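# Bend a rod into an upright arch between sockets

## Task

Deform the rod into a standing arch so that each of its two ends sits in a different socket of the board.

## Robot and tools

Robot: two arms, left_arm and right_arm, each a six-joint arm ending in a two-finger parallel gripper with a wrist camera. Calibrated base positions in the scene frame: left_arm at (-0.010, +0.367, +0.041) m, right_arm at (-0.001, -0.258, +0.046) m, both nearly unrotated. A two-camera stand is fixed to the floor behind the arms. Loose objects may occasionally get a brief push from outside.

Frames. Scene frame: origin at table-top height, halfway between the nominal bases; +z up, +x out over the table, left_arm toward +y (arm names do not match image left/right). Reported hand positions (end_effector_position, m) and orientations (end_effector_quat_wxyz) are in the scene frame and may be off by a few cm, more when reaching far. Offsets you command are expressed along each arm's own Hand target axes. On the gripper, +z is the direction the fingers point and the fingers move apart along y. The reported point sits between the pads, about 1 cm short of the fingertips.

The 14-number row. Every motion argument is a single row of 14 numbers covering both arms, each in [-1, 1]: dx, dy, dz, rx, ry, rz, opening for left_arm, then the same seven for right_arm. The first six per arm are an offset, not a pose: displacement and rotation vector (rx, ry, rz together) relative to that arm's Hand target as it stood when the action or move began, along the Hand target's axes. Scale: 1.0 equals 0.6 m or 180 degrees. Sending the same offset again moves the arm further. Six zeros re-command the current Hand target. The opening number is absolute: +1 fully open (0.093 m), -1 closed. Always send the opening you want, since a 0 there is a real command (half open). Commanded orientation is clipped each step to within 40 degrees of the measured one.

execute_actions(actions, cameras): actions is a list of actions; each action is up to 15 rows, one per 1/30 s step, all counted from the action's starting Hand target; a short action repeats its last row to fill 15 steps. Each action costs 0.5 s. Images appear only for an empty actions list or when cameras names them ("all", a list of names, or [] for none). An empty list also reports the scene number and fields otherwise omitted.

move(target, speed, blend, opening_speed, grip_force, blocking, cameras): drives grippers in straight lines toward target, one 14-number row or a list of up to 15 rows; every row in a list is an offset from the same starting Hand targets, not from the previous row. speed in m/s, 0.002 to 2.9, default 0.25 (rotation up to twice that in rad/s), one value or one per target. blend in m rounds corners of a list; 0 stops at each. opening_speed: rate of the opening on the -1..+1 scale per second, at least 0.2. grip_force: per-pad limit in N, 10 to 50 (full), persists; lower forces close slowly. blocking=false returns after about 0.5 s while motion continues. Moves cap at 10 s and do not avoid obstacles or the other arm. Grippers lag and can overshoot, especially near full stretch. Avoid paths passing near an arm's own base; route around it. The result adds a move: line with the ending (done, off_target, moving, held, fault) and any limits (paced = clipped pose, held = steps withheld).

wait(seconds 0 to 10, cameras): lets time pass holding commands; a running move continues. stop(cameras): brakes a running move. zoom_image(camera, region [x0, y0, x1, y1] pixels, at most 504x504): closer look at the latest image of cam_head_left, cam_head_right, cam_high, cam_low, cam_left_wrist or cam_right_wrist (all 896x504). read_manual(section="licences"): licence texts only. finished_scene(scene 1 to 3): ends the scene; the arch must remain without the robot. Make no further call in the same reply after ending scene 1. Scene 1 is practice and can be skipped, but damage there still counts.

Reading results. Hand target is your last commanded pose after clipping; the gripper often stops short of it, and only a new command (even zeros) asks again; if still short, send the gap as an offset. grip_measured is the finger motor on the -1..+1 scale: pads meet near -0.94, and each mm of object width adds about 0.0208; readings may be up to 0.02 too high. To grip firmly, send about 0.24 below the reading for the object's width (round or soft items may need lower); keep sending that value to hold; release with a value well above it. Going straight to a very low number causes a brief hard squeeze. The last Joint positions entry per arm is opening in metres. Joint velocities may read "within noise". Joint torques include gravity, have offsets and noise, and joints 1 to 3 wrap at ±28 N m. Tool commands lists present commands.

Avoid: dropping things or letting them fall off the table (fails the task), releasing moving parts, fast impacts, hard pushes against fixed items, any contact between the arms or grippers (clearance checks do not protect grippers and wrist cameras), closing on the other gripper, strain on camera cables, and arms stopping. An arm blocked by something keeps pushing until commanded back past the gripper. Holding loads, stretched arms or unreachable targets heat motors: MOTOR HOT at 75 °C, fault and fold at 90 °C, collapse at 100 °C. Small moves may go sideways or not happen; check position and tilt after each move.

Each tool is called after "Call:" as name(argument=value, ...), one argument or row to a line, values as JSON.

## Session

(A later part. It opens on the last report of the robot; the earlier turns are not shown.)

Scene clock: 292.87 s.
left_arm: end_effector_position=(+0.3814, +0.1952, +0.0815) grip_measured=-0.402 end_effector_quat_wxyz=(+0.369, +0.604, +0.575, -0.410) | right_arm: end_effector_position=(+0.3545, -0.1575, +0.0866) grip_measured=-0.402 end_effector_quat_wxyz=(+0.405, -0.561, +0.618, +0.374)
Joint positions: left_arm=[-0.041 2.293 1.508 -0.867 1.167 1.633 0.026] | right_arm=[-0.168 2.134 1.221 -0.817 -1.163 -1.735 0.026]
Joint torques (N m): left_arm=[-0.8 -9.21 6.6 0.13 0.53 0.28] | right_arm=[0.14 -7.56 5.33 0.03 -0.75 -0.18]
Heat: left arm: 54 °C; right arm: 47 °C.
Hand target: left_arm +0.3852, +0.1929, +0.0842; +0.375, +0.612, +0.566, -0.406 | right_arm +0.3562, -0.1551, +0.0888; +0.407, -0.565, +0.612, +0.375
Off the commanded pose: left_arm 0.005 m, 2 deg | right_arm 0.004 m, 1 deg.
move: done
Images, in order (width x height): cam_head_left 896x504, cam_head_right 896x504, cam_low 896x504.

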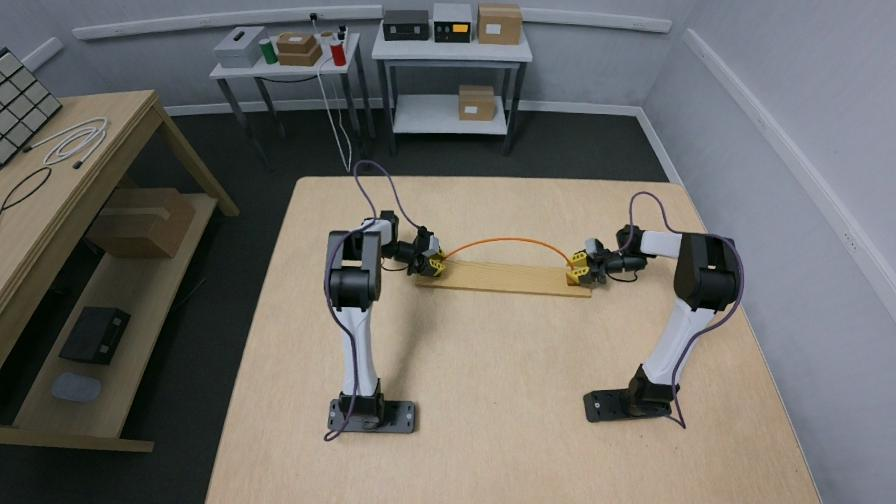

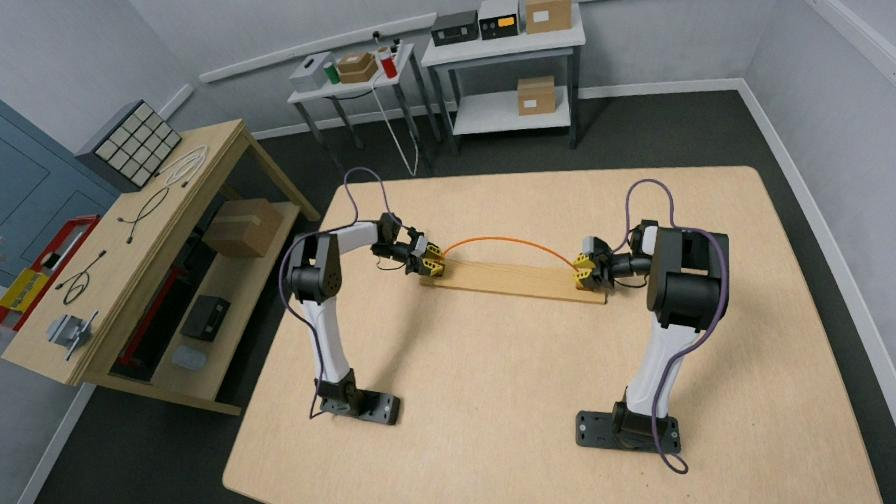

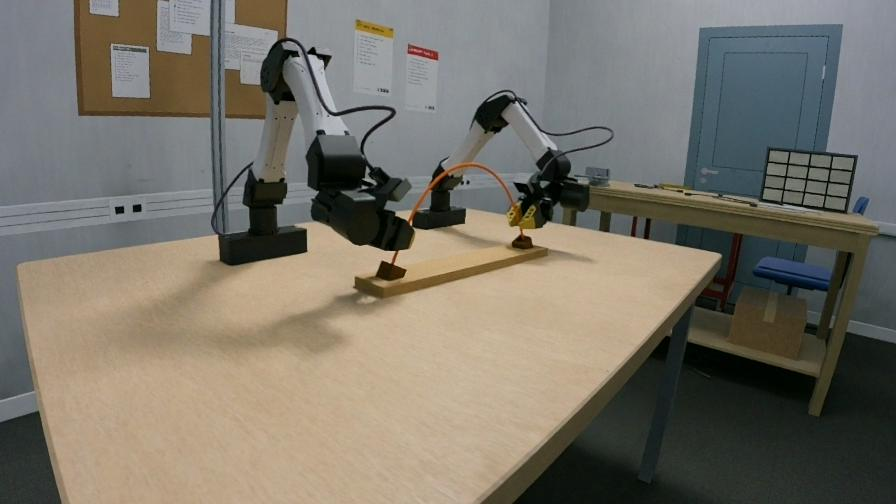

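Call:
move(
  target=[0,0,-0.2,0,0,0,0,0,0,-0.2,0,0,0,0],
  speed=0.12,
  cameras=["cam_low","cam_head_right","cam_high"],
)

Call:
zoom_image(
  camera="cam_head_right",
  region=[410, 215, 620, 315],
)

Call:
zoom_image(
  camera="cam_low",
  region=[340, 140, 580, 310],
)

Scene clock: 300.20 s.
left_arm: end_effector_position=(+0.3894, +0.3032, +0.1248) grip_measured=-0.002 end_effector_quat_wxyz=(+0.365, +0.592, +0.601, -0.395) | right_arm: end_effector_position=(+0.3432, -0.2623, +0.1199) grip_measured=-0.002 end_effector_quat_wxyz=(+0.383, -0.529, +0.668, +0.356)
Joint positions: left_arm=[0.218 2.367 1.816 -1.504 1.074 2.064 0.045] | right_arm=[-0.455 2.17 1.448 -1.363 -1.024 -2.076 0.045]
Joint torques (N m): left_arm=[-0.65 -10 7.23 -0.68 0.45 0.29] | right_arm=[-0.61 -10.51 6.31 -0.68 -0.59 -0.2]
Motor temperatures (°C): left_arm=[30 55 42 28 31 29 32] | right_arm=[28 48 40 31 33 31 31]
Heat: left arm: 55 °C; right arm: 48 °C.
Hand target: left_arm +0.3939, +0.3030, +0.1308; +0.375, +0.612, +0.566, -0.406 | right_arm +0.3474, -0.2655, +0.1352; +0.406, -0.565, +0.612, +0.375
Off the commanded pose: left_arm 0.008 m, 5 deg | right_arm 0.016 m, 8 deg.
joint sent to its limit (left arm) — joint 6 (wrist roll), upper limit. The joint targets are off in orientation, not in position.
joint sent to its limit (right arm) — joint 6 (wrist roll), lower limit. The joint targets are off in orientation, not in position.
move: off_target (left_arm, right_arm)
Images, in order (width x height): cam_head_right 896x504, cam_high 896x504, cam_low 896x504.

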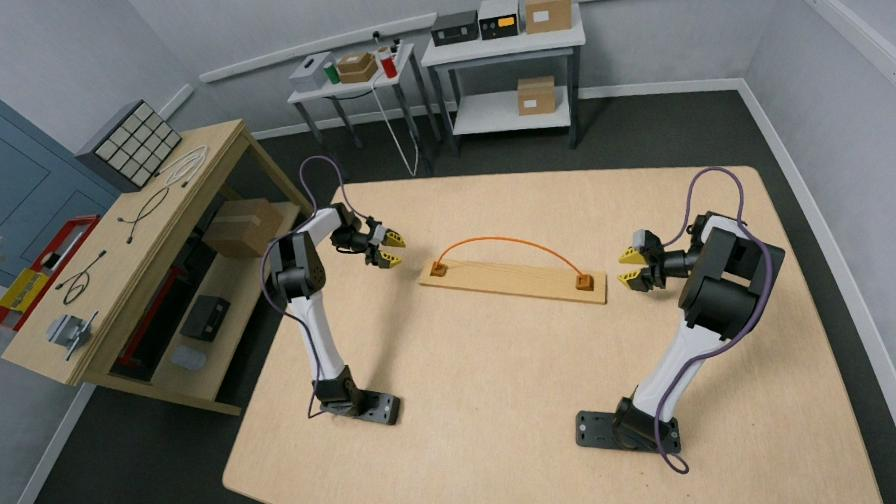

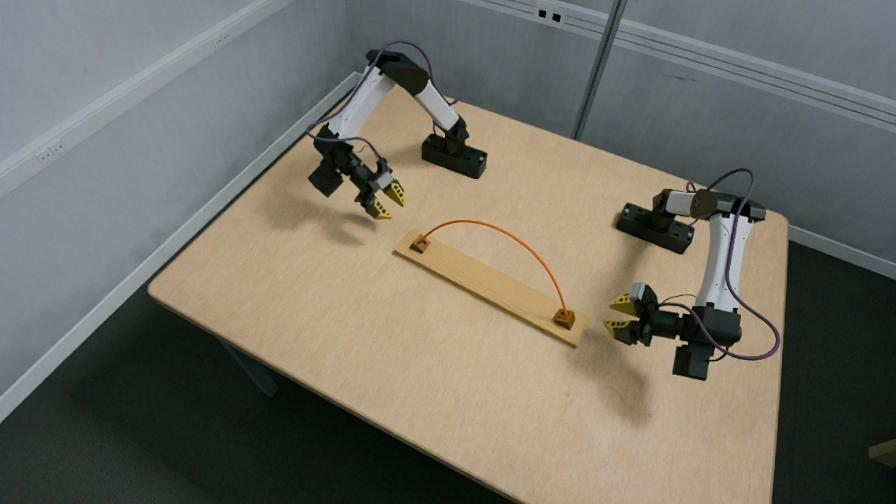

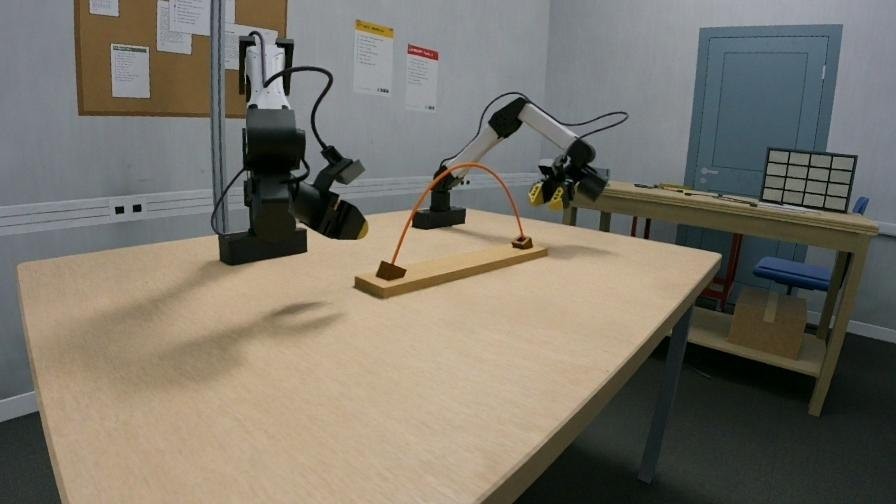

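Scaled by 2.400 from the camera's 896x504 image, which has a finer 1280x720 frame.

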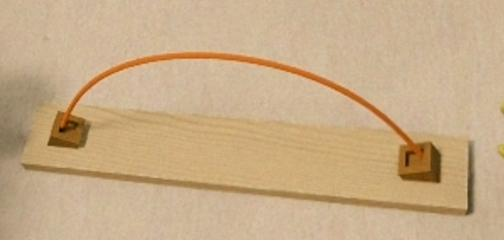

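Scaled by 2.100 from the camera's 896x504 image, which has a finer 1280x720 frame.

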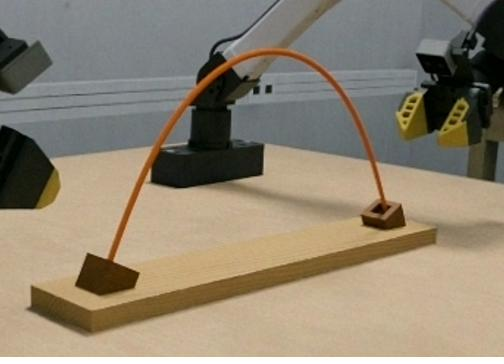

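Call:
zoom_image(
  camera="cam_high",
  region=[395, 220, 455, 270],
)

Call:
zoom_image(
  camera="cam_high",
  region=[535, 290, 595, 340],
)

Scaled by 8.400 from the camera's 896x504 image, which has a finer 1280x720 frame.

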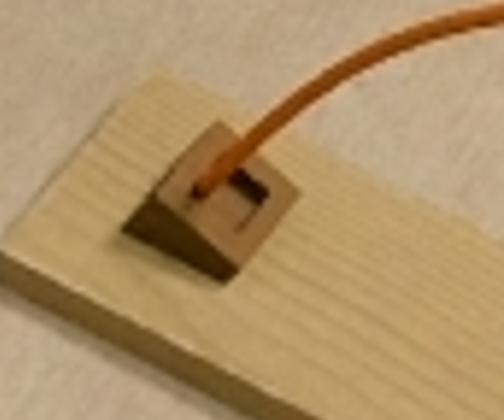

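Scaled by 8.400 from the camera's 896x504 image, which has a finer 1280x720 frame.

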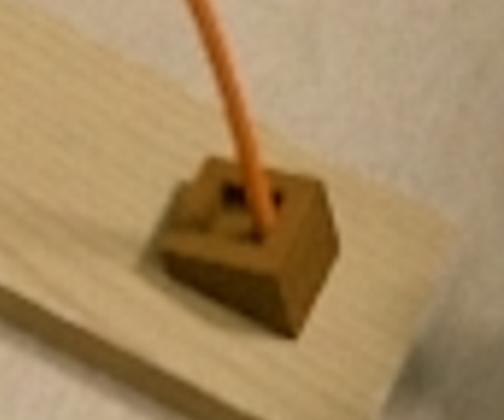

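Call:
finished_scene(
  scene=2,
)

The scene is finished: the task was done.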